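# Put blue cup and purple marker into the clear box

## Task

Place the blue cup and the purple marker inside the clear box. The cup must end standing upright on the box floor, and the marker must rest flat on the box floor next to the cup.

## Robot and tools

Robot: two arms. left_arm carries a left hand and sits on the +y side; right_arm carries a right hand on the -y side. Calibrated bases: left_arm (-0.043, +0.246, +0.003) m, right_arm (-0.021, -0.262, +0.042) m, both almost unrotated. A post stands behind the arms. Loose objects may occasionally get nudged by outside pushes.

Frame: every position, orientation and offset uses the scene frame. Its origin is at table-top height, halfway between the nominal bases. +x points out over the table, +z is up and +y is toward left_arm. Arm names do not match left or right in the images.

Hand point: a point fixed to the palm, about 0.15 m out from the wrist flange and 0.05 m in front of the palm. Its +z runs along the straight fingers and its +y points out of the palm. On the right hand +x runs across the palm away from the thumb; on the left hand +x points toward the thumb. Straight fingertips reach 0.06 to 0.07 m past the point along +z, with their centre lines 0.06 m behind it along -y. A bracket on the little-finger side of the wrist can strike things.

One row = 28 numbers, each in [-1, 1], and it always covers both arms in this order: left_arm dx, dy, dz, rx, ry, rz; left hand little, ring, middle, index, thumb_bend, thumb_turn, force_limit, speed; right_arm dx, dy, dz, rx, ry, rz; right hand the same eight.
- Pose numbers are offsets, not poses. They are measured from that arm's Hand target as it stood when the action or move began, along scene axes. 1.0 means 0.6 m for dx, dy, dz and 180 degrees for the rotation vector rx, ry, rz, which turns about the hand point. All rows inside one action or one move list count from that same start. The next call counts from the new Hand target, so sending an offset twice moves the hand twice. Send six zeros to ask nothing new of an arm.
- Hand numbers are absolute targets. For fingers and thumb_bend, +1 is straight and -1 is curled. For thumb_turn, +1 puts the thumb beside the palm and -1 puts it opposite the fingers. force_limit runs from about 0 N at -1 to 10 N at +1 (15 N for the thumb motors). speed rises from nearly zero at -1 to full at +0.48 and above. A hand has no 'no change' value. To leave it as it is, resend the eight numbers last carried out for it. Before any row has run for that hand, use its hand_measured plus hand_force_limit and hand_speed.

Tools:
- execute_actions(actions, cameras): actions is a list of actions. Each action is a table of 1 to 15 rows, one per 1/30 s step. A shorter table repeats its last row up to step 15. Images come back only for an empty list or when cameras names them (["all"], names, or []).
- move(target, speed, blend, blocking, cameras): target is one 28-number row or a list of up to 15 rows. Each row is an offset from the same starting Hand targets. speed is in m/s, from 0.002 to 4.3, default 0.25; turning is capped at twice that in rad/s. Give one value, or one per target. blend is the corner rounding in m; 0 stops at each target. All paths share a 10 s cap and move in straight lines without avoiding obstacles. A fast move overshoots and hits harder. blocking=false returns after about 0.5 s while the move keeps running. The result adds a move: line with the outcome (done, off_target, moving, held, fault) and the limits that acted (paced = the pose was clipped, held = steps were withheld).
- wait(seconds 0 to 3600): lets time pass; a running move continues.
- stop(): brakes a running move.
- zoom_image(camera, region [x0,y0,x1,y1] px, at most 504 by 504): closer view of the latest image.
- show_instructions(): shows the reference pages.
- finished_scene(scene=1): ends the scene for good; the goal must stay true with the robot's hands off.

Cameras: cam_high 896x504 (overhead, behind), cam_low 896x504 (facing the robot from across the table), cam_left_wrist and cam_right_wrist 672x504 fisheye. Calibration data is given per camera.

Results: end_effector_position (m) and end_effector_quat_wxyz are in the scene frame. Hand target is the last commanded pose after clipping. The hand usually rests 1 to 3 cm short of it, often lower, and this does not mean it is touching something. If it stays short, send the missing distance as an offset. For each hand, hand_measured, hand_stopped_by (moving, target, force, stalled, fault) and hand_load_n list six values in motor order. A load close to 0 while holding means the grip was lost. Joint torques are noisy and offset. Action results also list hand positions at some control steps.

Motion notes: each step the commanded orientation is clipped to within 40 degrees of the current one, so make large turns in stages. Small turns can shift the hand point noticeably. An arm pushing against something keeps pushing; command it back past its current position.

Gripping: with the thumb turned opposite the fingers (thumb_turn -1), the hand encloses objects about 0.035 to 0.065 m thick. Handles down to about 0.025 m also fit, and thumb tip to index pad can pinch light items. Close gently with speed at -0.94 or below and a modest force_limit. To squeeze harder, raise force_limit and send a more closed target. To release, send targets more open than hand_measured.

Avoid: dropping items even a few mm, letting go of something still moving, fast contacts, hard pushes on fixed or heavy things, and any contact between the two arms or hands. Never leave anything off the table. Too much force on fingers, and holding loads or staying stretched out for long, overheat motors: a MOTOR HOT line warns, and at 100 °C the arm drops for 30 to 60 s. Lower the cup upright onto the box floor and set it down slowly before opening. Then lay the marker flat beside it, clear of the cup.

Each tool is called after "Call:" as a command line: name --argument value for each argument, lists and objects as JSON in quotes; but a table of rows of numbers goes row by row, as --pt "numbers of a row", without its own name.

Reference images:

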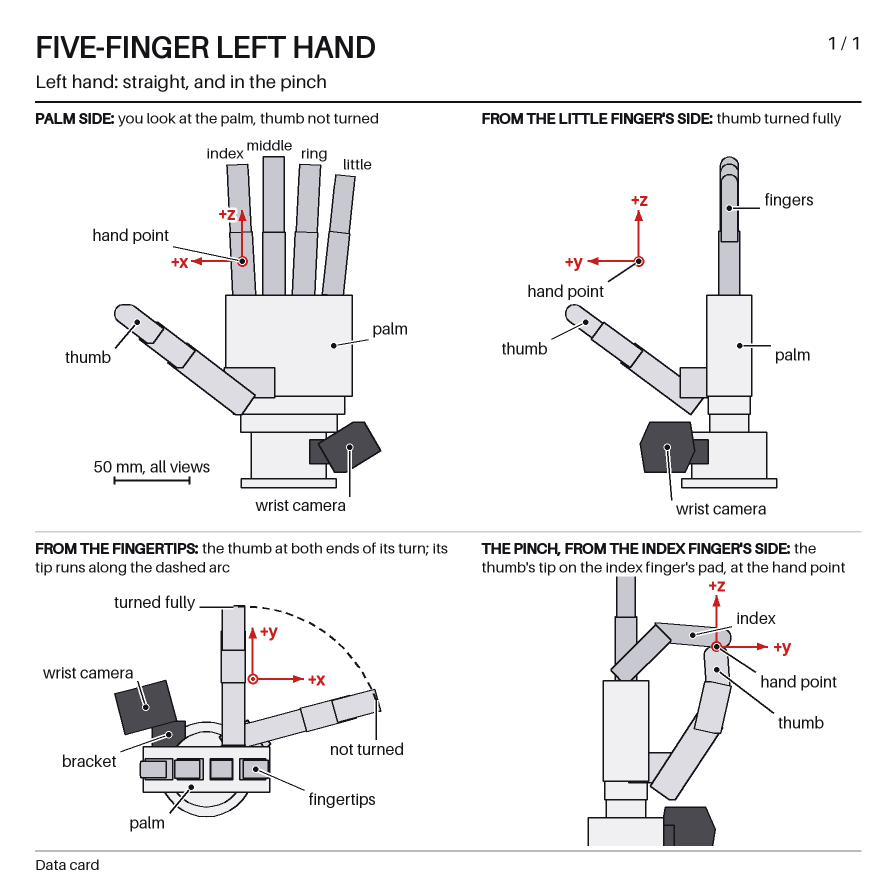

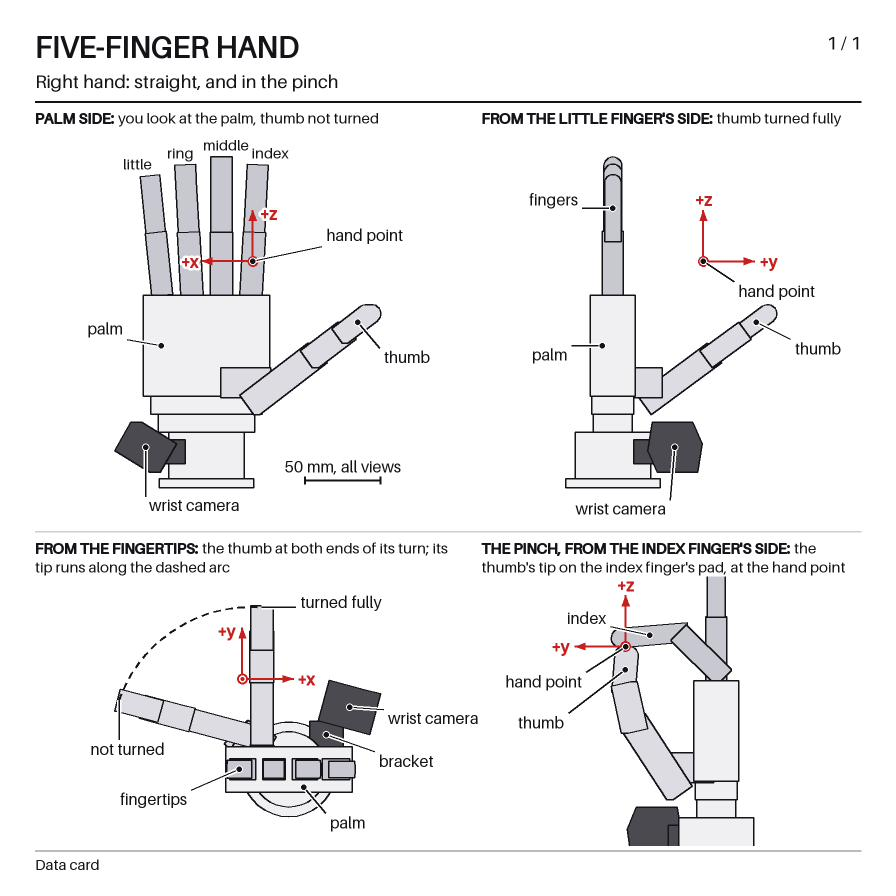

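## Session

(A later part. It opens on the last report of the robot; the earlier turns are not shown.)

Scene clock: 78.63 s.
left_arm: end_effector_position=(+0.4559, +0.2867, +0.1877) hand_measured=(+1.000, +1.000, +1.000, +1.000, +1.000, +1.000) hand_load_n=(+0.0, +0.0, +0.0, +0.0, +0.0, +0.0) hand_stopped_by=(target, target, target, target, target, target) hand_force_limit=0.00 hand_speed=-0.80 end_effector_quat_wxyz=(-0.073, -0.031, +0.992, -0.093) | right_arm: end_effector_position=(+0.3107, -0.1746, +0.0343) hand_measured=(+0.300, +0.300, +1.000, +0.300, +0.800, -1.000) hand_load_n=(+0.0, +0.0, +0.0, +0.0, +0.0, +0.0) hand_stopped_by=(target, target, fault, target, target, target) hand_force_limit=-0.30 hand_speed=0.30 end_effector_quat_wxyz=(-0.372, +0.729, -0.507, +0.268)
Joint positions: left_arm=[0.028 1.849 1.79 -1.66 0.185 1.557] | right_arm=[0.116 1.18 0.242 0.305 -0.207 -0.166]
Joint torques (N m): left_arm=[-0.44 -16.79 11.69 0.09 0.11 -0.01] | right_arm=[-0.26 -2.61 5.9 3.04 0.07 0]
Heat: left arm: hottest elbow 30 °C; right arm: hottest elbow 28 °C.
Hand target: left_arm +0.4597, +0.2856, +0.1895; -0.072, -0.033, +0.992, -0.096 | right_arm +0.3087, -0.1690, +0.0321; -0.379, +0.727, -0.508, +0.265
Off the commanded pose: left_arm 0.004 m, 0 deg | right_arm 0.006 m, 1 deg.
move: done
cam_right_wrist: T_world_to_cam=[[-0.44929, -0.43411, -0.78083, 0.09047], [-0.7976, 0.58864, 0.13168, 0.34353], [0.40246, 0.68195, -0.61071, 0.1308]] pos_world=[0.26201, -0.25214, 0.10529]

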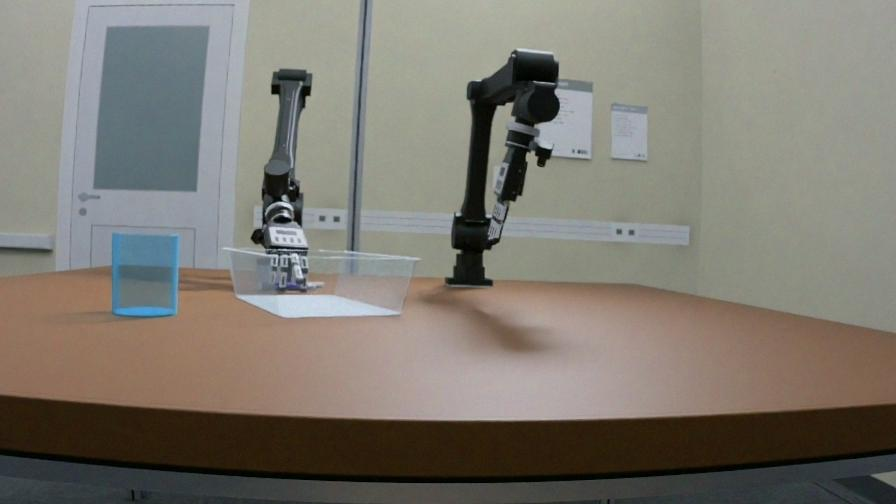

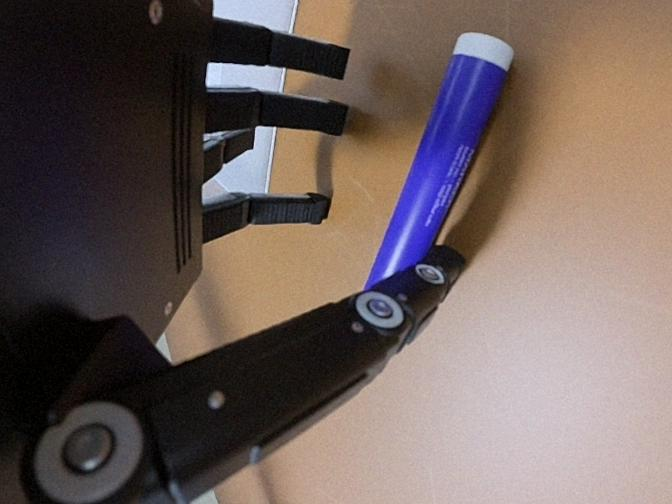

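Call:
move --target '[0,0,0,0,0,0,1,1,1,1,1,1,0,-0.8,-0.013,-0.009,0.009,0,0,0,0.3,0.3,0.3,0.3,0.8,-1,-0.3,0.3]' --speed 0.06 --cameras '["cam_high","cam_low","cam_right_wrist"]'

Scene clock: 85.53 s.
left_arm: end_effector_position=(+0.4559, +0.2867, +0.1877) hand_measured=(+1.000, +1.000, +1.000, +1.000, +1.000, +1.000) hand_load_n=(+0.0, +0.0, +0.0, +0.0, +0.0, +0.0) hand_stopped_by=(target, target, target, target, target, target) hand_force_limit=0.00 hand_speed=-0.80 end_effector_quat_wxyz=(-0.073, -0.031, +0.992, -0.093) | right_arm: end_effector_position=(+0.3077, -0.1737, +0.0410) hand_measured=(+0.300, +0.300, +1.000, +0.300, +0.800, -1.000) hand_load_n=(+0.0, +0.5, +0.0, +0.0, +0.0, +0.0) hand_stopped_by=(target, target, fault, target, target, target) hand_force_limit=-0.30 hand_speed=0.30 end_effector_quat_wxyz=(-0.380, +0.727, -0.502, +0.274)
Joint positions: left_arm=[0.028 1.849 1.79 -1.66 0.185 1.557] | right_arm=[0.116 1.139 0.229 0.299 -0.213 -0.166]
Joint torques (N m): left_arm=[-0.44 -16.73 11.7 0.1 0.11 0] | right_arm=[-1.44 -3.6 6.12 1.25 -0.35 -0.13]
Heat: left arm: hottest elbow 30 °C; right arm: hottest elbow 28 °C.
Hand target: left_arm +0.4597, +0.2856, +0.1895; -0.072, -0.033, +0.992, -0.096 | right_arm +0.3009, -0.1744, +0.0375; -0.379, +0.727, -0.508, +0.265
Off the commanded pose: left_arm 0.004 m, 0 deg | right_arm 0.008 m, 1 deg.
move: done
cam_right_wrist: T_world_to_cam=[[-0.43032, -0.43207, -0.79255, 0.08973], [-0.80319, 0.58398, 0.11773, 0.34125], [0.41197, 0.68723, -0.59833, 0.13303]] pos_world=[0.25789, -0.25194, 0.11053]

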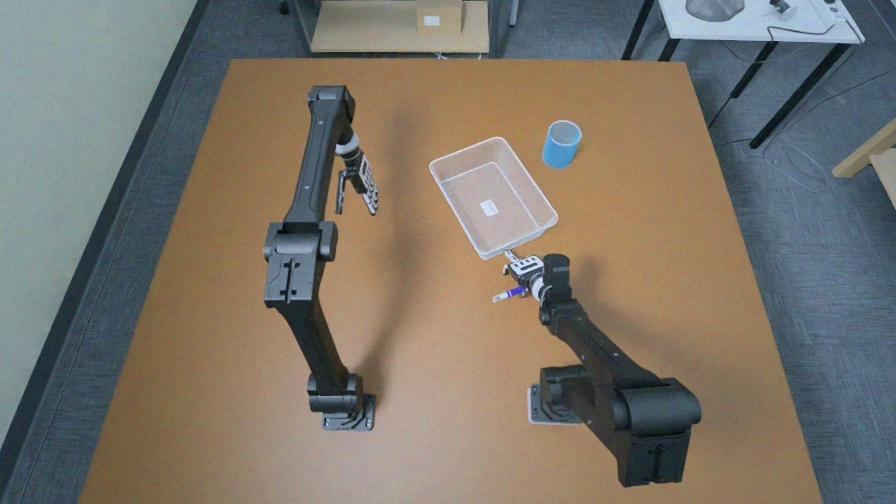

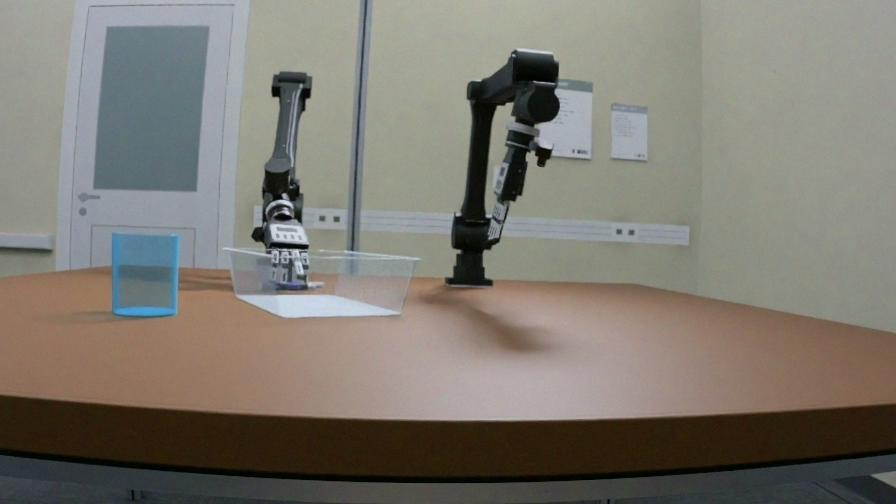

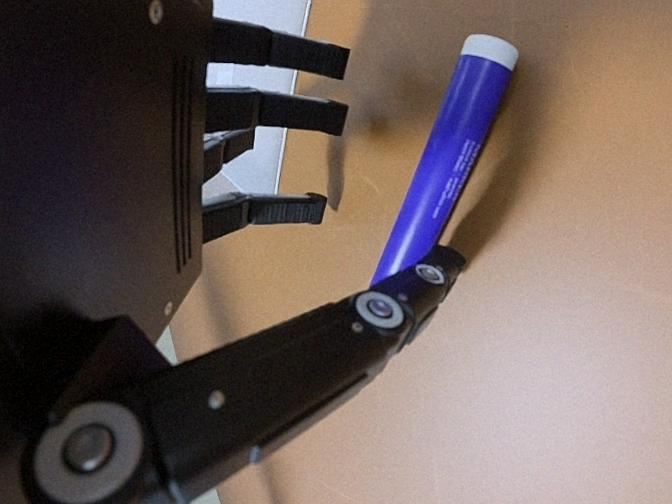

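Call:
move --target '[0,0,0,0,0,0,1,1,1,1,1,1,0,-0.8,-0.0175,-0.0045,-0.0067,0,0,0,0.3,0.3,0.3,0.3,0.8,-1,-0.3,0.3]' --speed 0.06 --cameras '["cam_low","cam_right_wrist"]'

Scene clock: 87.07 s.
left_arm: end_effector_position=(+0.4559, +0.2867, +0.1877) hand_measured=(+1.000, +1.000, +1.000, +1.000, +1.000, +1.000) hand_load_n=(+0.0, +0.0, +0.0, +0.0, +0.0, +0.0) hand_stopped_by=(target, target, target, target, target, target) hand_force_limit=0.00 hand_speed=-0.80 end_effector_quat_wxyz=(-0.073, -0.031, +0.992, -0.093) | right_arm: end_effector_position=(+0.2951, -0.1741, +0.0358) hand_measured=(+0.300, +0.300, +1.000, +0.300, +0.800, -1.000) hand_load_n=(+0.0, +0.0, +0.0, +0.0, -0.5, +0.0) hand_stopped_by=(target, target, fault, target, target, target) hand_force_limit=-0.30 hand_speed=0.30 end_effector_quat_wxyz=(-0.380, +0.728, -0.503, +0.269)
Joint positions: left_arm=[0.028 1.849 1.79 -1.66 0.185 1.557] | right_arm=[0.114 1.116 0.198 0.299 -0.221 -0.166]
Joint torques (N m): left_arm=[-0.38 -16.73 11.7 0.1 0.1 -0.01] | right_arm=[-2.08 -3.55 6.09 1.46 -0.41 -0.16]
Heat: left arm: hottest elbow 30 °C; right arm: hottest waist 27 °C.
Hand target: left_arm +0.4597, +0.2856, +0.1895; -0.072, -0.033, +0.992, -0.096 | right_arm +0.2903, -0.1771, +0.0334; -0.379, +0.727, -0.508, +0.265
Off the commanded pose: left_arm 0.004 m, 0 deg | right_arm 0.006 m, 1 deg.
move: done
cam_right_wrist: T_world_to_cam=[[-0.43491, -0.43088, -0.7907, 0.08149], [-0.80454, 0.58032, 0.12628, 0.33134], [0.40445, 0.69106, -0.59905, 0.13827]] pos_world=[0.24609, -0.25273, 0.10542]

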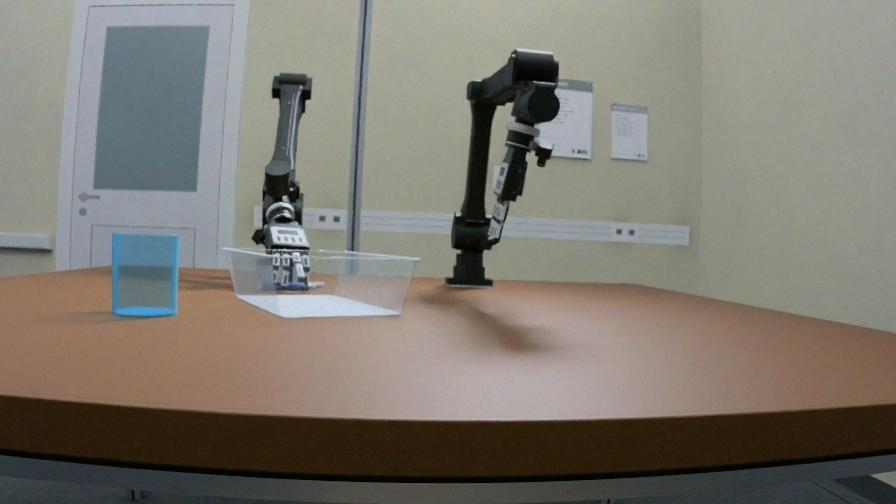

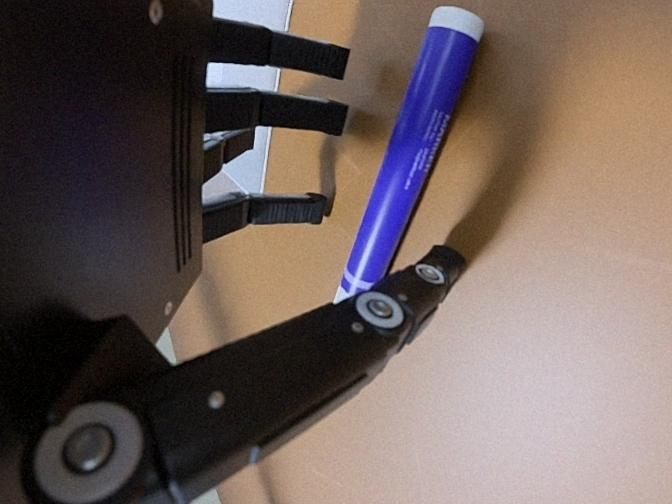

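Call:
zoom_image --camera "cam_low" --region '[230, 220, 350, 310]'

Call:
zoom_image --camera "cam_right_wrist" --region '[240, 60, 520, 340]'

Scaled by 4.200 from the camera's image (finer frame: 1280x720).

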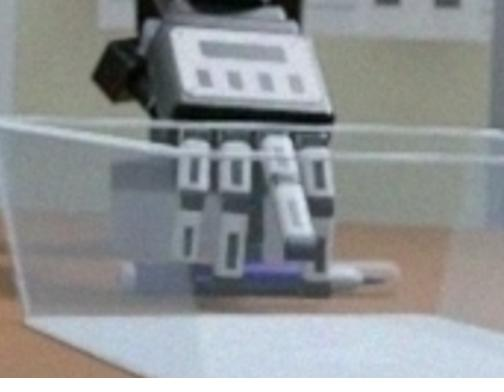

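Scaled by 1.800 from the camera's image (finer frame: 960x720).

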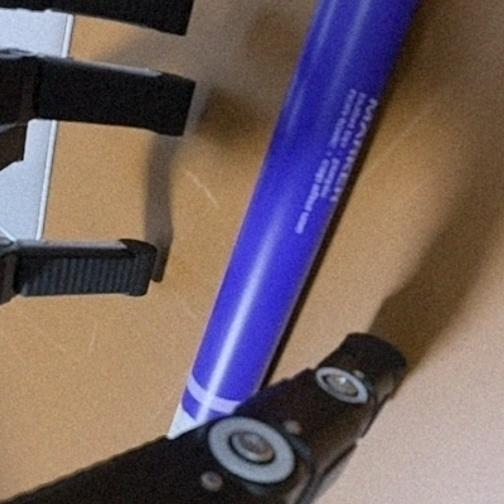

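Call:
move --target '[0,0,0,0,0,0,1,1,1,1,1,1,0,-0.8,0,0,0,0,0,0,0.3,-0.3,0.3,-0.3,0.0,-1,-0.5,-0.85]' --cameras '["cam_low","cam_right_wrist"]'

Scene clock: 90.90 s.
left_arm: end_effector_position=(+0.4559, +0.2867, +0.1877) hand_measured=(+1.000, +1.000, +1.000, +1.000, +1.000, +1.000) hand_load_n=(+0.0, +0.0, +0.0, +0.0, +0.0, +0.0) hand_stopped_by=(target, target, target, target, target, target) hand_force_limit=0.00 hand_speed=-0.80 end_effector_quat_wxyz=(-0.073, -0.031, +0.992, -0.093) | right_arm: end_effector_position=(+0.2953, -0.1741, +0.0362) hand_measured=(+0.300, -0.300, +1.000, -0.300, +0.488, -1.000) hand_load_n=(+0.0, +0.5, +0.0, +1.5, +2.0, +0.0) hand_stopped_by=(target, target, fault, target, force, target) hand_force_limit=-0.50 hand_speed=-0.85 end_effector_quat_wxyz=(-0.381, +0.728, -0.503, +0.269)
Joint positions: left_arm=[0.028 1.849 1.79 -1.66 0.185 1.557] | right_arm=[0.114 1.115 0.198 0.299 -0.221 -0.166]
Joint torques (N m): left_arm=[-0.32 -16.67 11.69 0.12 0.11 -0.01] | right_arm=[-2.43 -3.19 6.01 1.46 -0.36 -0.18]
Heat: left arm: hottest elbow 30 °C; right arm: hottest waist 27 °C.
Hand target: left_arm +0.4597, +0.2856, +0.1895; -0.072, -0.033, +0.992, -0.096 | right_arm +0.2903, -0.1771, +0.0334; -0.379, +0.727, -0.508, +0.265
Off the commanded pose: left_arm 0.004 m, 0 deg | right_arm 0.006 m, 1 deg.
move: done
cam_right_wrist: T_world_to_cam=[[-0.43403, -0.4307, -0.79127, 0.08166], [-0.80465, 0.58033, 0.12548, 0.3315], [0.40516, 0.69116, -0.59845, 0.1382]] pos_world=[0.24619, -0.25273, 0.10572]

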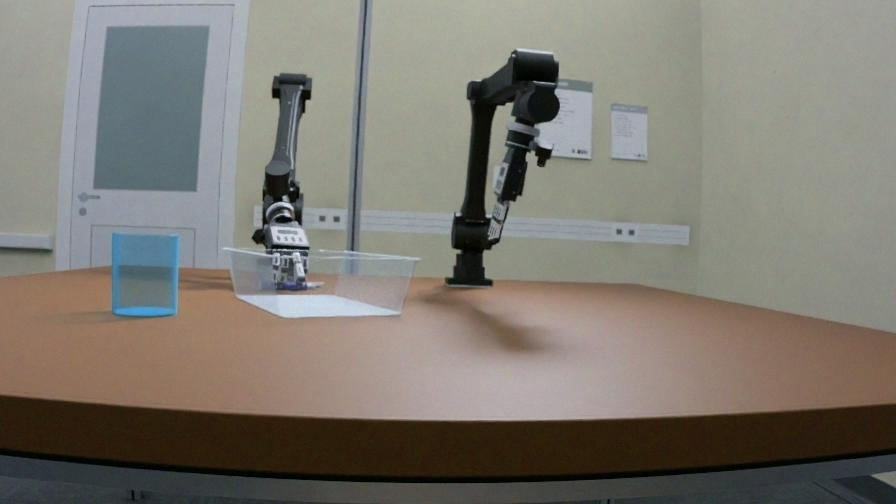

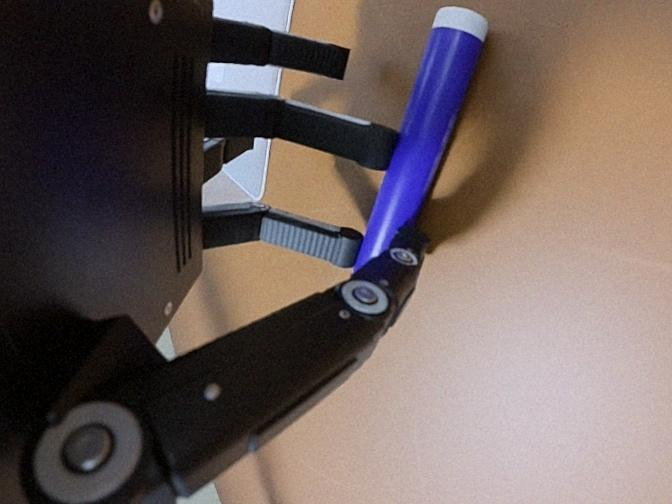

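Call:
move --target '[0,0,0,0,0,0,1,1,1,1,1,1,0,-0.8,0,0,0,0,0,0,0.3,-0.6,0.3,-0.6,-0.1,-1,-0.25,-0.88]' --cameras '["cam_right_wrist"]'

Scene clock: 92.80 s.
left_arm: end_effector_position=(+0.4559, +0.2867, +0.1877) hand_measured=(+1.000, +1.000, +1.000, +1.000, +1.000, +1.000) hand_load_n=(+0.0, +0.0, +0.0, -0.5, +0.0, +0.5) hand_stopped_by=(target, target, target, target, target, target) hand_force_limit=0.00 hand_speed=-0.80 end_effector_quat_wxyz=(-0.073, -0.031, +0.992, -0.093) | right_arm: end_effector_position=(+0.2955, -0.1736, +0.0371) hand_measured=(+0.300, -0.600, +1.000, -0.576, +0.338, -1.000) hand_load_n=(+0.0, +0.0, +0.0, +4.5, +5.5, +0.0) hand_stopped_by=(target, target, fault, force, force, target) hand_force_limit=-0.25 hand_speed=-0.88 end_effector_quat_wxyz=(-0.382, +0.726, -0.505, +0.269)
Joint positions: left_arm=[0.028 1.849 1.79 -1.66 0.185 1.557] | right_arm=[0.114 1.112 0.198 0.299 -0.221 -0.158]
Joint velocities: left_arm=[within noise] | right_arm=[0.005 -0.015 -0.012 -0.002 -0.066 0.168]
Joint torques (N m): left_arm=[-0.32 -16.73 11.69 0.08 0.11 -0.02] | right_arm=[-2.02 -3.6 6.22 1.16 -0.33 -0.16]
Heat: left arm: hottest elbow 30 °C; right arm: hottest waist 27 °C.
Hand target: left_arm +0.4597, +0.2856, +0.1895; -0.072, -0.033, +0.992, -0.096 | right_arm +0.2903, -0.1771, +0.0334; -0.379, +0.727, -0.508, +0.265
Off the commanded pose: left_arm 0.004 m, 0 deg | right_arm 0.007 m, 1 deg.
move: done
cam_right_wrist: T_world_to_cam=[[-0.43582, -0.42396, -0.79392, 0.08449], [-0.80217, 0.58298, 0.12903, 0.33089], [0.40814, 0.6931, -0.59417, 0.13758]] pos_world=[0.2461, -0.25244, 0.10613]

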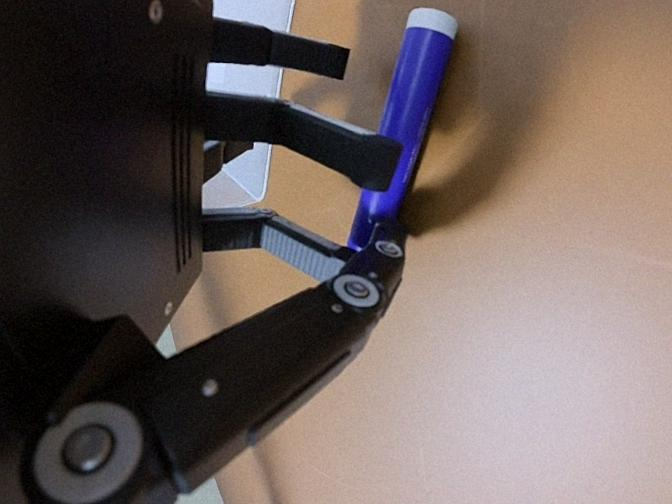

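Call:
zoom_image --camera "cam_right_wrist" --region '[260, 100, 480, 340]'

Scaled by 2.100 from the camera's image (finer frame: 960x720).

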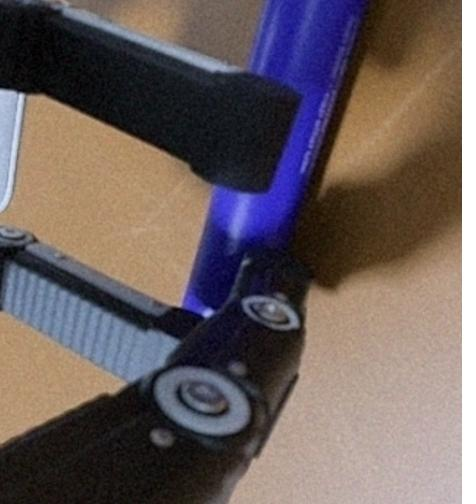

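Call:
move --target '[0,0,0,0,0,0,1,1,1,1,1,1,0,-0.8,0,0,0,0,0,0,0.3,0.3,0.3,0.3,0.8,-1,-0.5,-0.7]' --cameras '["cam_high","cam_low","cam_right_wrist"]'

Scene clock: 95.47 s.
left_arm: end_effector_position=(+0.4559, +0.2867, +0.1877) hand_measured=(+1.000, +1.000, +1.000, +1.000, +1.000, +1.000) hand_load_n=(+0.0, +0.5, +0.0, +0.0, +0.0, +0.0) hand_stopped_by=(target, target, target, target, target, target) hand_force_limit=0.00 hand_speed=-0.80 end_effector_quat_wxyz=(-0.073, -0.031, +0.992, -0.093) | right_arm: end_effector_position=(+0.2959, -0.1731, +0.0407) hand_measured=(+0.300, +0.300, +1.000, +0.300, +0.800, -1.000) hand_load_n=(+0.0, +0.0, +0.0, +0.0, +0.0, +0.0) hand_stopped_by=(target, target, fault, target, target, target) hand_force_limit=-0.50 hand_speed=-0.70 end_effector_quat_wxyz=(-0.387, +0.724, -0.502, +0.272)
Joint positions: left_arm=[0.028 1.849 1.79 -1.66 0.185 1.557] | right_arm=[0.113 1.097 0.195 0.299 -0.225 -0.158]
Joint torques (N m): left_arm=[-0.44 -16.79 11.69 0.1 0.11 0] | right_arm=[-1.67 -2.37 6.45 1.32 -0.2 -0.12]
Heat: left arm: hottest elbow 30 °C; right arm: hottest waist 27 °C.
Hand target: left_arm +0.4597, +0.2856, +0.1895; -0.072, -0.033, +0.992, -0.096 | right_arm +0.2903, -0.1771, +0.0334; -0.379, +0.727, -0.508, +0.265
Off the commanded pose: left_arm 0.004 m, 0 deg | right_arm 0.010 m, 1 deg.
move: done
cam_right_wrist: T_world_to_cam=[[-0.42481, -0.42226, -0.80077, 0.08507], [-0.80527, 0.58039, 0.12115, 0.33127], [0.41361, 0.6963, -0.58659, 0.13786]] pos_world=[0.24589, -0.25234, 0.10885]

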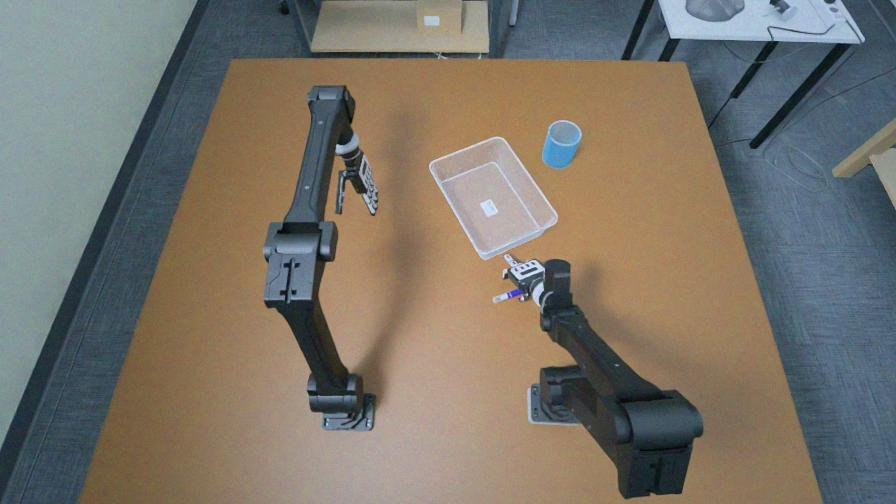

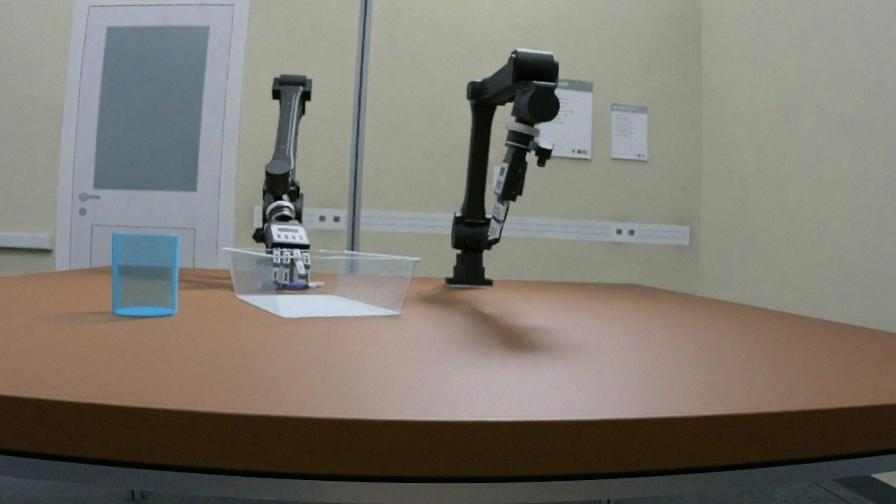

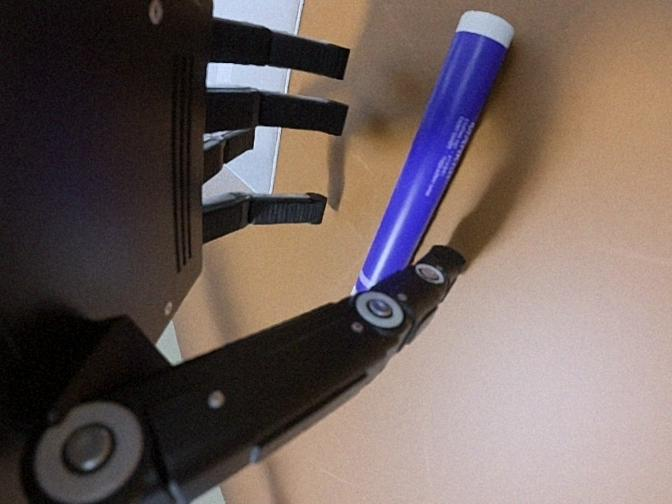

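Call:
move --target '[0,0,0,0,0,0,1,1,1,1,1,1,0,-0.8,-0.0058,-0.006,-0.009,0.0152,-0.0418,0,0.3,0.25,0.3,0.25,0.5,-1,-0.5,-0.5]' --speed 0.06 --cameras '["cam_low","cam_right_wrist"]'

Scene clock: 101.67 s.
left_arm: end_effector_position=(+0.4559, +0.2867, +0.1877) hand_measured=(+1.000, +1.000, +1.000, +1.000, +1.000, +1.000) hand_load_n=(+0.0, +0.0, +0.0, +0.0, +0.0, +0.0) hand_stopped_by=(target, target, target, target, target, target) hand_force_limit=0.00 hand_speed=-0.80 end_effector_quat_wxyz=(-0.073, -0.031, +0.992, -0.093) | right_arm: end_effector_position=(+0.2861, -0.1750, +0.0317) hand_measured=(+0.300, +0.250, +1.000, +0.250, +0.500, -1.000) hand_load_n=(+0.0, +0.0, +0.0, +0.0, +2.5, +1.0) hand_stopped_by=(target, target, fault, target, target, target) hand_force_limit=-0.50 hand_speed=-0.50 end_effector_quat_wxyz=(-0.433, +0.702, -0.482, +0.295)
Joint positions: left_arm=[0.028 1.849 1.79 -1.66 0.185 1.557] | right_arm=[0.063 1.192 0.088 0.612 -0.304 -0.155]
Joint torques (N m): left_arm=[-0.32 -16.79 11.69 0.08 0.11 0] | right_arm=[-1.55 -0.97 5.24 2.95 -0.04 -0.11]
Heat: left arm: hottest elbow 30 °C; right arm: hottest waist 27 °C.
Hand target: left_arm +0.4597, +0.2856, +0.1895; -0.072, -0.033, +0.992, -0.096 | right_arm +0.2868, -0.1807, +0.0280; -0.429, +0.699, -0.488, +0.300
Off the commanded pose: left_arm 0.004 m, 0 deg | right_arm 0.007 m, 1 deg.
move: done
cam_right_wrist: T_world_to_cam=[[-0.32932, -0.38701, -0.86126, 0.05359], [-0.8239, 0.56335, 0.06188, 0.32976], [0.46125, 0.72997, -0.50438, 0.12756]] pos_world=[0.2305, -0.25814, 0.09009]

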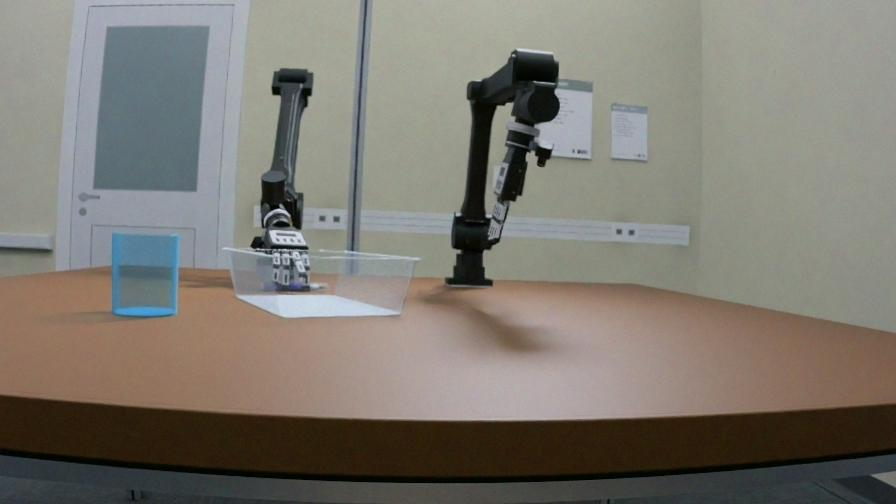

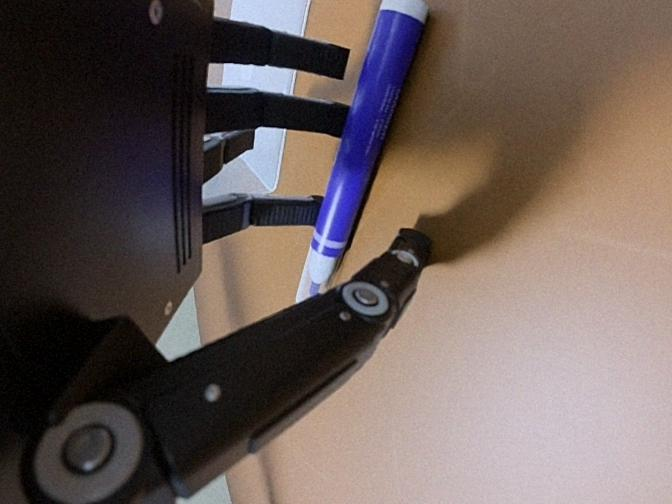

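Call:
move --target '[0,0,0,0,0,0,1,1,1,1,1,1,0,-0.8,0.036,0.0145,0.0035,0,0,0,0.3,0.25,0.3,0.25,0.5,-1,-0.5,-0.5]' --speed 0.06 --cameras '["cam_low","cam_right_wrist"]'

Scene clock: 104.40 s.
left_arm: end_effector_position=(+0.4559, +0.2867, +0.1877) hand_measured=(+1.000, +1.000, +1.000, +1.000, +1.000, +1.000) hand_load_n=(+0.0, +0.0, +0.0, +0.0, +0.0, +0.0) hand_stopped_by=(target, target, target, target, target, target) hand_force_limit=0.00 hand_speed=-0.80 end_effector_quat_wxyz=(-0.073, -0.031, +0.992, -0.093) | right_arm: end_effector_position=(+0.2858, -0.1732, +0.0284) hand_measured=(+0.300, +0.250, +1.000, +0.250, +0.502, -1.000) hand_load_n=(+0.0, +0.0, +0.0, +0.0, +8.5, -0.5) hand_stopped_by=(target, target, fault, target, target, target) hand_force_limit=-0.50 hand_speed=-0.50 end_effector_quat_wxyz=(-0.434, +0.695, -0.496, +0.287)
Joint positions: left_arm=[0.028 1.849 1.79 -1.66 0.185 1.557] | right_arm=[0.068 1.218 0.088 0.63 -0.293 -0.121]
Joint torques (N m): left_arm=[-0.44 -16.73 11.69 0.08 0.11 0] | right_arm=[0.79 1.79 9.42 2.35 0.95 -0.23]
Heat: left arm: hottest elbow 30 °C; right arm: hottest waist 27 °C.
Hand target: left_arm +0.4597, +0.2856, +0.1895; -0.072, -0.033, +0.992, -0.096 | right_arm +0.3084, -0.1721, +0.0301; -0.428, +0.698, -0.488, +0.300
Off the commanded pose: left_arm 0.004 m, 0 deg | right_arm 0.023 m, 2 deg.
move: off_target (right_arm)
cam_right_wrist: T_world_to_cam=[[-0.35194, -0.3608, -0.86369, 0.06249], [-0.81145, 0.57755, 0.08938, 0.32685], [0.46658, 0.7323, -0.49603, 0.12341]] pos_world=[0.22963, -0.2566, 0.08597]

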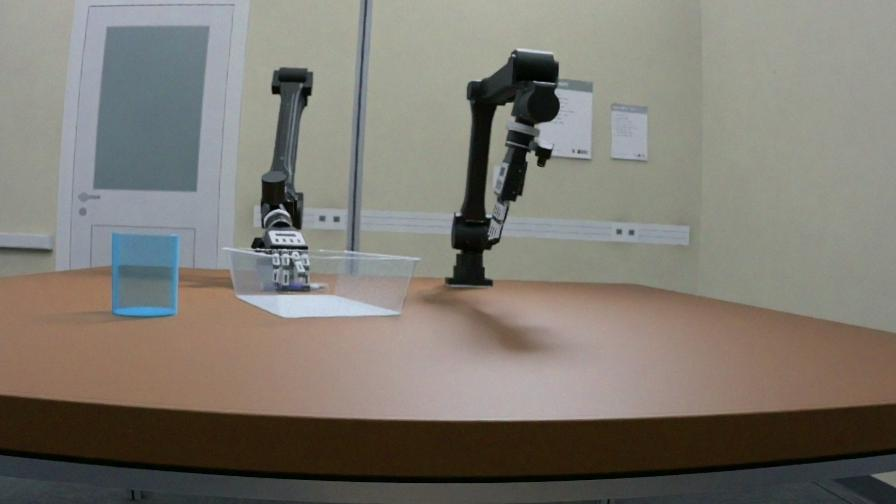

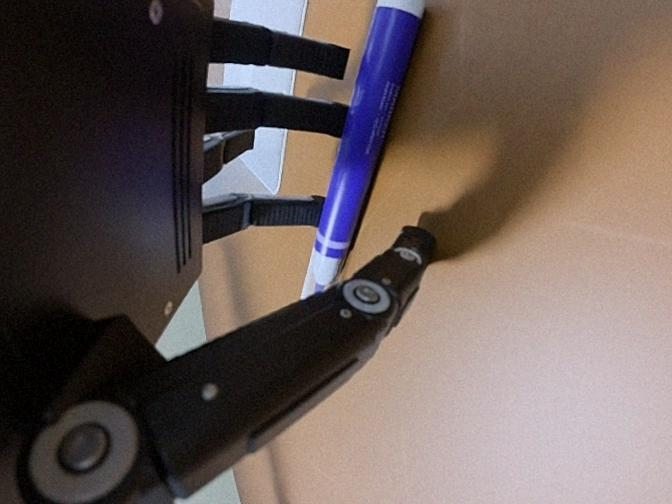

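Call:
move --pt "0 0 0 0 0 0 1 1 1 1 1 1 0 -0.8 -0.033 -0.008 0.018 0 0 0 0.3 0.25 0.3 0.25 0.5 -1 -0.5 -0.5" --pt "0 0 0 0 0 0 1 1 1 1 1 1 0 -0.8 0.0 0 0.018 0 0 0 0.3 0.25 0.3 0.25 0.5 -1 -0.5 -0.5" --speed 0.06 --cameras '["cam_low","cam_right_wrist"]'

Scene clock: 106.90 s.
left_arm: end_effector_position=(+0.4559, +0.2867, +0.1877) hand_measured=(+1.000, +1.000, +1.000, +1.000, +1.000, +1.000) hand_load_n=(+0.0, +0.0, +0.0, +0.0, +0.0, +0.0) hand_stopped_by=(target, target, target, target, target, target) hand_force_limit=0.00 hand_speed=-0.80 end_effector_quat_wxyz=(-0.073, -0.031, +0.992, -0.093) | right_arm: end_effector_position=(+0.2918, -0.1763, +0.0313) hand_measured=(+0.300, +0.250, +1.000, +0.250, +0.500, -1.000) hand_load_n=(+0.0, +0.0, +0.0, +0.0, +0.5, +0.0) hand_stopped_by=(target, target, fault, target, target, target) hand_force_limit=-0.50 hand_speed=-0.50 end_effector_quat_wxyz=(-0.419, +0.698, -0.504, +0.288)
Joint positions: left_arm=[0.028 1.849 1.79 -1.66 0.185 1.557] | right_arm=[0.076 1.182 0.118 0.54 -0.262 -0.124]
Joint torques (N m): left_arm=[-0.38 -16.79 11.7 0.1 0.11 -0.01] | right_arm=[0.15 -1.2 8.17 2.7 0.03 -0.17]
Heat: left arm: hottest elbow 30 °C; right arm: hottest waist 27 °C.
Hand target: left_arm +0.4597, +0.2856, +0.1895; -0.072, -0.033, +0.992, -0.096 | right_arm +0.3086, -0.1721, +0.0410; -0.429, +0.698, -0.488, +0.300
Off the commanded pose: left_arm 0.004 m, 0 deg | right_arm 0.020 m, 3 deg.
move: off_target (right_arm)
cam_right_wrist: T_world_to_cam=[[-0.37842, -0.3702, -0.84838, 0.07158], [-0.7989, 0.59353, 0.09736, 0.33216], [0.46749, 0.71462, -0.52036, 0.1217]] pos_world=[0.23556, -0.25762, 0.09172]

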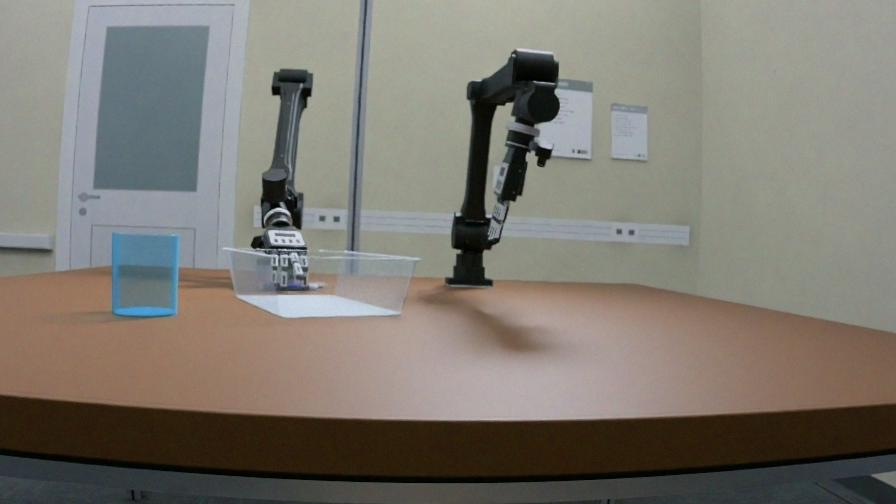

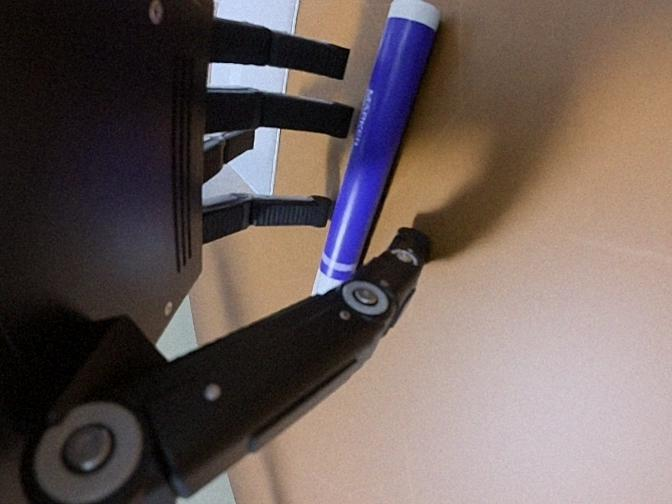

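Call:
move --target '[0,0,0,0,0,0,1,1,1,1,1,1,0,-0.8,0,0,0,0,0,0,0.3,-0.05,0.3,-0.05,0.5,-1,-0.5,-0.8]' --cameras '["cam_right_wrist"]'

Scene clock: 110.73 s.
left_arm: end_effector_position=(+0.4559, +0.2867, +0.1877) hand_measured=(+1.000, +1.000, +1.000, +1.000, +1.000, +1.000) hand_load_n=(+0.0, +0.0, +0.0, +0.0, +0.0, +0.0) hand_stopped_by=(target, target, target, target, target, target) hand_force_limit=0.00 hand_speed=-0.80 end_effector_quat_wxyz=(-0.073, -0.031, +0.992, -0.093) | right_arm: end_effector_position=(+0.2918, -0.1763, +0.0313) hand_measured=(+0.300, -0.050, +1.000, -0.050, +0.500, -1.000) hand_load_n=(+0.0, +0.0, +0.0, +0.0, +0.5, +0.0) hand_stopped_by=(target, target, fault, target, target, target) hand_force_limit=-0.50 hand_speed=-0.80 end_effector_quat_wxyz=(-0.419, +0.698, -0.504, +0.288)
Joint positions: left_arm=[0.028 1.849 1.79 -1.66 0.185 1.557] | right_arm=[0.076 1.182 0.118 0.54 -0.262 -0.124]
Joint torques (N m): left_arm=[-0.38 -16.79 11.67 0.08 0.11 -0.01] | right_arm=[0.26 -2.14 8.23 2.84 0.06 -0.21]
Heat: left arm: hottest elbow 30 °C; right arm: hottest waist 27 °C.
Hand target: left_arm +0.4597, +0.2856, +0.1895; -0.072, -0.033, +0.992, -0.096 | right_arm +0.3086, -0.1721, +0.0410; -0.429, +0.698, -0.488, +0.300
Off the commanded pose: left_arm 0.004 m, 0 deg | right_arm 0.020 m, 3 deg.
move: done
cam_right_wrist: T_world_to_cam=[[-0.37842, -0.3702, -0.84838, 0.07158], [-0.7989, 0.59353, 0.09736, 0.33216], [0.46749, 0.71462, -0.52036, 0.1217]] pos_world=[0.23556, -0.25762, 0.09172]

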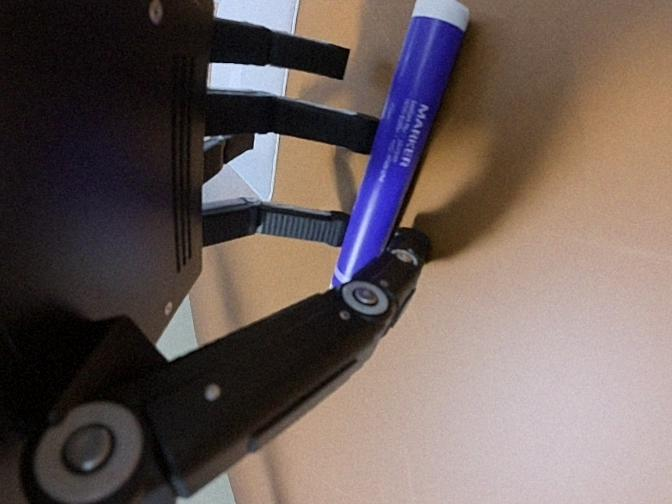

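Call:
move --target '[0,0,0,0,0,0,1,1,1,1,1,1,0,-0.8,0,0,0,0,0,0,0.3,-0.05,0.3,-0.05,0.0,-1,-0.5,-0.88]' --cameras '["cam_low","cam_right_wrist"]'

Scene clock: 113.27 s.
left_arm: end_effector_position=(+0.4559, +0.2867, +0.1877) hand_measured=(+1.000, +1.000, +1.000, +1.000, +1.000, +1.000) hand_load_n=(+0.0, +0.0, +0.0, +0.0, +0.0, +0.0) hand_stopped_by=(target, target, target, target, target, target) hand_force_limit=0.00 hand_speed=-0.80 end_effector_quat_wxyz=(-0.073, -0.031, +0.992, -0.093) | right_arm: end_effector_position=(+0.2915, -0.1768, +0.0295) hand_measured=(+0.300, -0.050, +1.000, -0.050, +0.222, -1.000) hand_load_n=(+0.0, +2.5, +0.0, +4.0, +4.0, +1.0) hand_stopped_by=(target, target, fault, target, force, target) hand_force_limit=-0.50 hand_speed=-0.88 end_effector_quat_wxyz=(-0.417, +0.699, -0.506, +0.286)
Joint positions: left_arm=[0.028 1.849 1.79 -1.66 0.185 1.557] | right_arm=[0.076 1.189 0.119 0.54 -0.259 -0.124]
Joint torques (N m): left_arm=[-0.32 -16.73 11.69 0.1 0.11 -0.01] | right_arm=[-0.03 -2.37 8.12 2.78 -0.01 -0.15]
Heat: left arm: hottest elbow 30 °C; right arm: hottest waist 27 °C.
Hand target: left_arm +0.4597, +0.2856, +0.1895; -0.072, -0.033, +0.992, -0.096 | right_arm +0.3085, -0.1720, +0.0409; -0.429, +0.699, -0.488, +0.300
Off the commanded pose: left_arm 0.004 m, 0 deg | right_arm 0.021 m, 3 deg.
move: done
cam_right_wrist: T_world_to_cam=[[-0.38411, -0.37087, -0.84552, 0.07123], [-0.79697, 0.59554, 0.10084, 0.33201], [0.46614, 0.71259, -0.52433, 0.12141]] pos_world=[0.23537, -0.25782, 0.09041]

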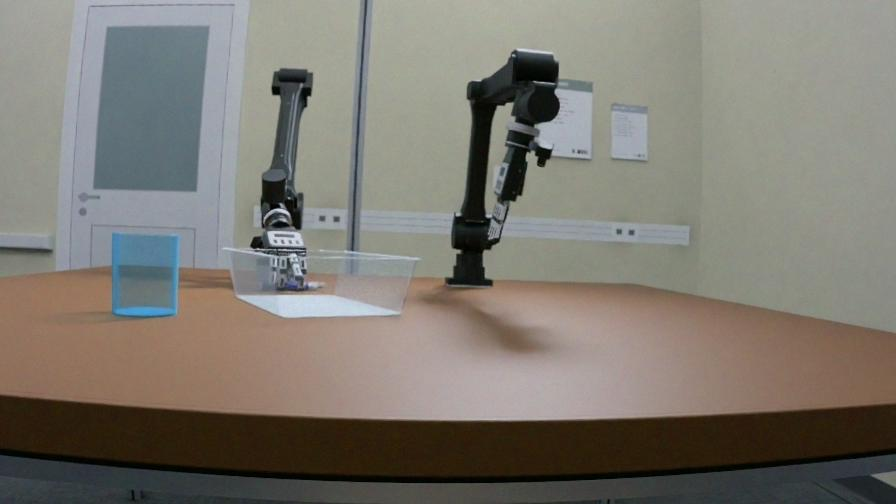

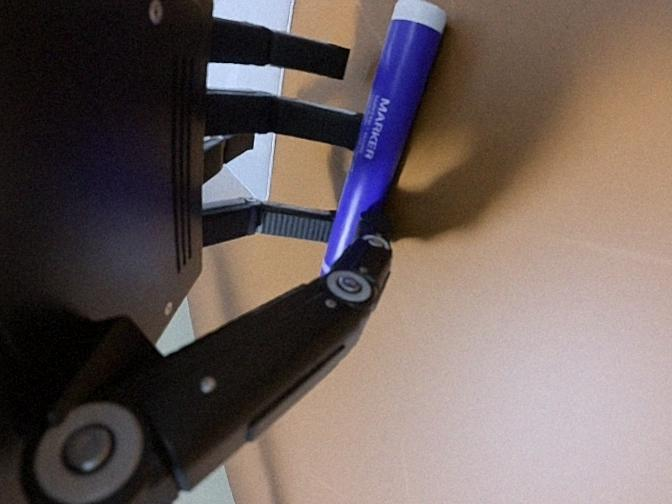

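Call:
move --target '[0,0,0,0,0,0,1,1,1,1,1,1,0,-0.8,-0.01,0,0.1,0,0,0,0.3,-0.05,0.3,-0.05,0.0,-1,-0.5,-0.88]' --speed 0.08 --cameras '["cam_low","cam_right_wrist"]'

Scene clock: 115.27 s.
left_arm: end_effector_position=(+0.4559, +0.2867, +0.1877) hand_measured=(+1.000, +1.000, +1.000, +1.000, +1.000, +1.000) hand_load_n=(+0.0, +0.0, +0.0, +0.0, +0.0, +0.0) hand_stopped_by=(target, target, target, target, target, target) hand_force_limit=0.00 hand_speed=-0.80 end_effector_quat_wxyz=(-0.073, -0.031, +0.992, -0.093) | right_arm: end_effector_position=(+0.2869, -0.1765, +0.0805) hand_measured=(+0.300, -0.050, +1.000, -0.050, +0.222, -1.000) hand_load_n=(+0.0, +2.5, +0.0, +4.0, +3.5, +1.0) hand_stopped_by=(target, target, fault, target, force, target) hand_force_limit=-0.50 hand_speed=-0.88 end_effector_quat_wxyz=(-0.419, +0.698, -0.504, +0.288)
Joint positions: left_arm=[0.028 1.849 1.79 -1.66 0.185 1.557] | right_arm=[0.078 0.849 0.178 0.147 -0.259 -0.124]
Joint torques (N m): left_arm=[-0.38 -16.79 11.7 0.08 0.1 -0.01] | right_arm=[0.56 -2.02 12.08 1.32 0.03 -0.23]
Heat: left arm: hottest elbow 30 °C; right arm: hottest waist 27 °C.
Hand target: left_arm +0.4597, +0.2856, +0.1895; -0.072, -0.033, +0.992, -0.096 | right_arm +0.3025, -0.1721, +0.1011; -0.429, +0.698, -0.488, +0.300
Off the commanded pose: left_arm 0.004 m, 0 deg | right_arm 0.026 m, 3 deg.
move: off_target (right_arm)
cam_right_wrist: T_world_to_cam=[[-0.3788, -0.37127, -0.84774, 0.11124], [-0.79843, 0.59431, 0.09649, 0.32372], [0.46799, 0.71342, -0.52155, 0.14946]] pos_world=[0.23066, -0.25772, 0.14102]

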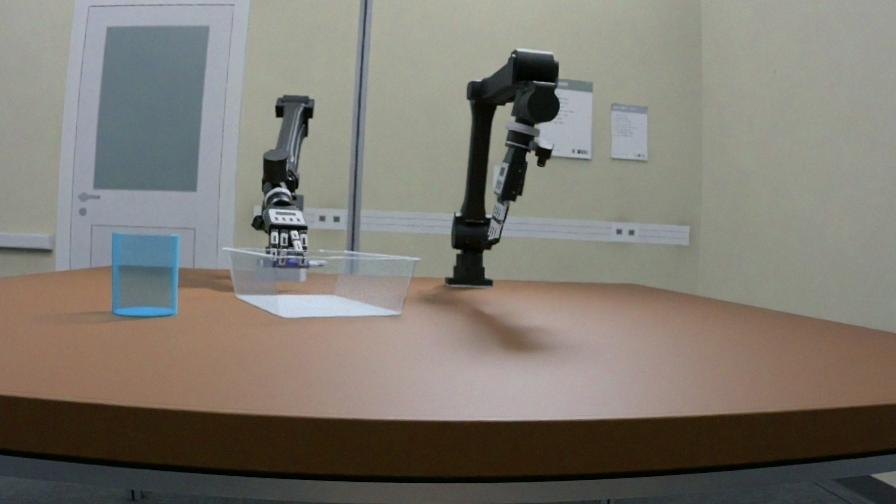

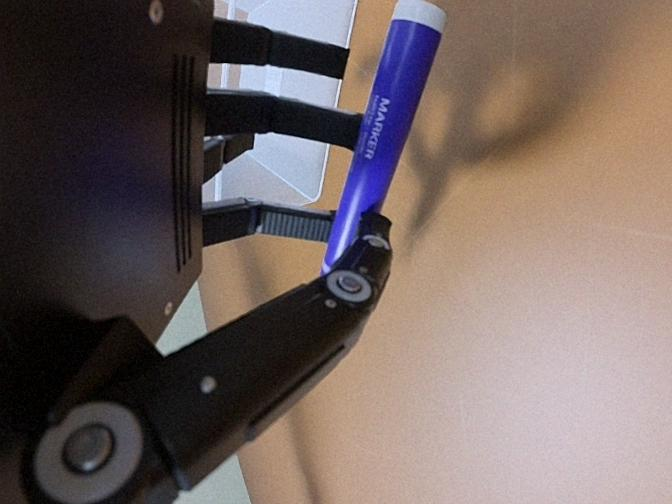

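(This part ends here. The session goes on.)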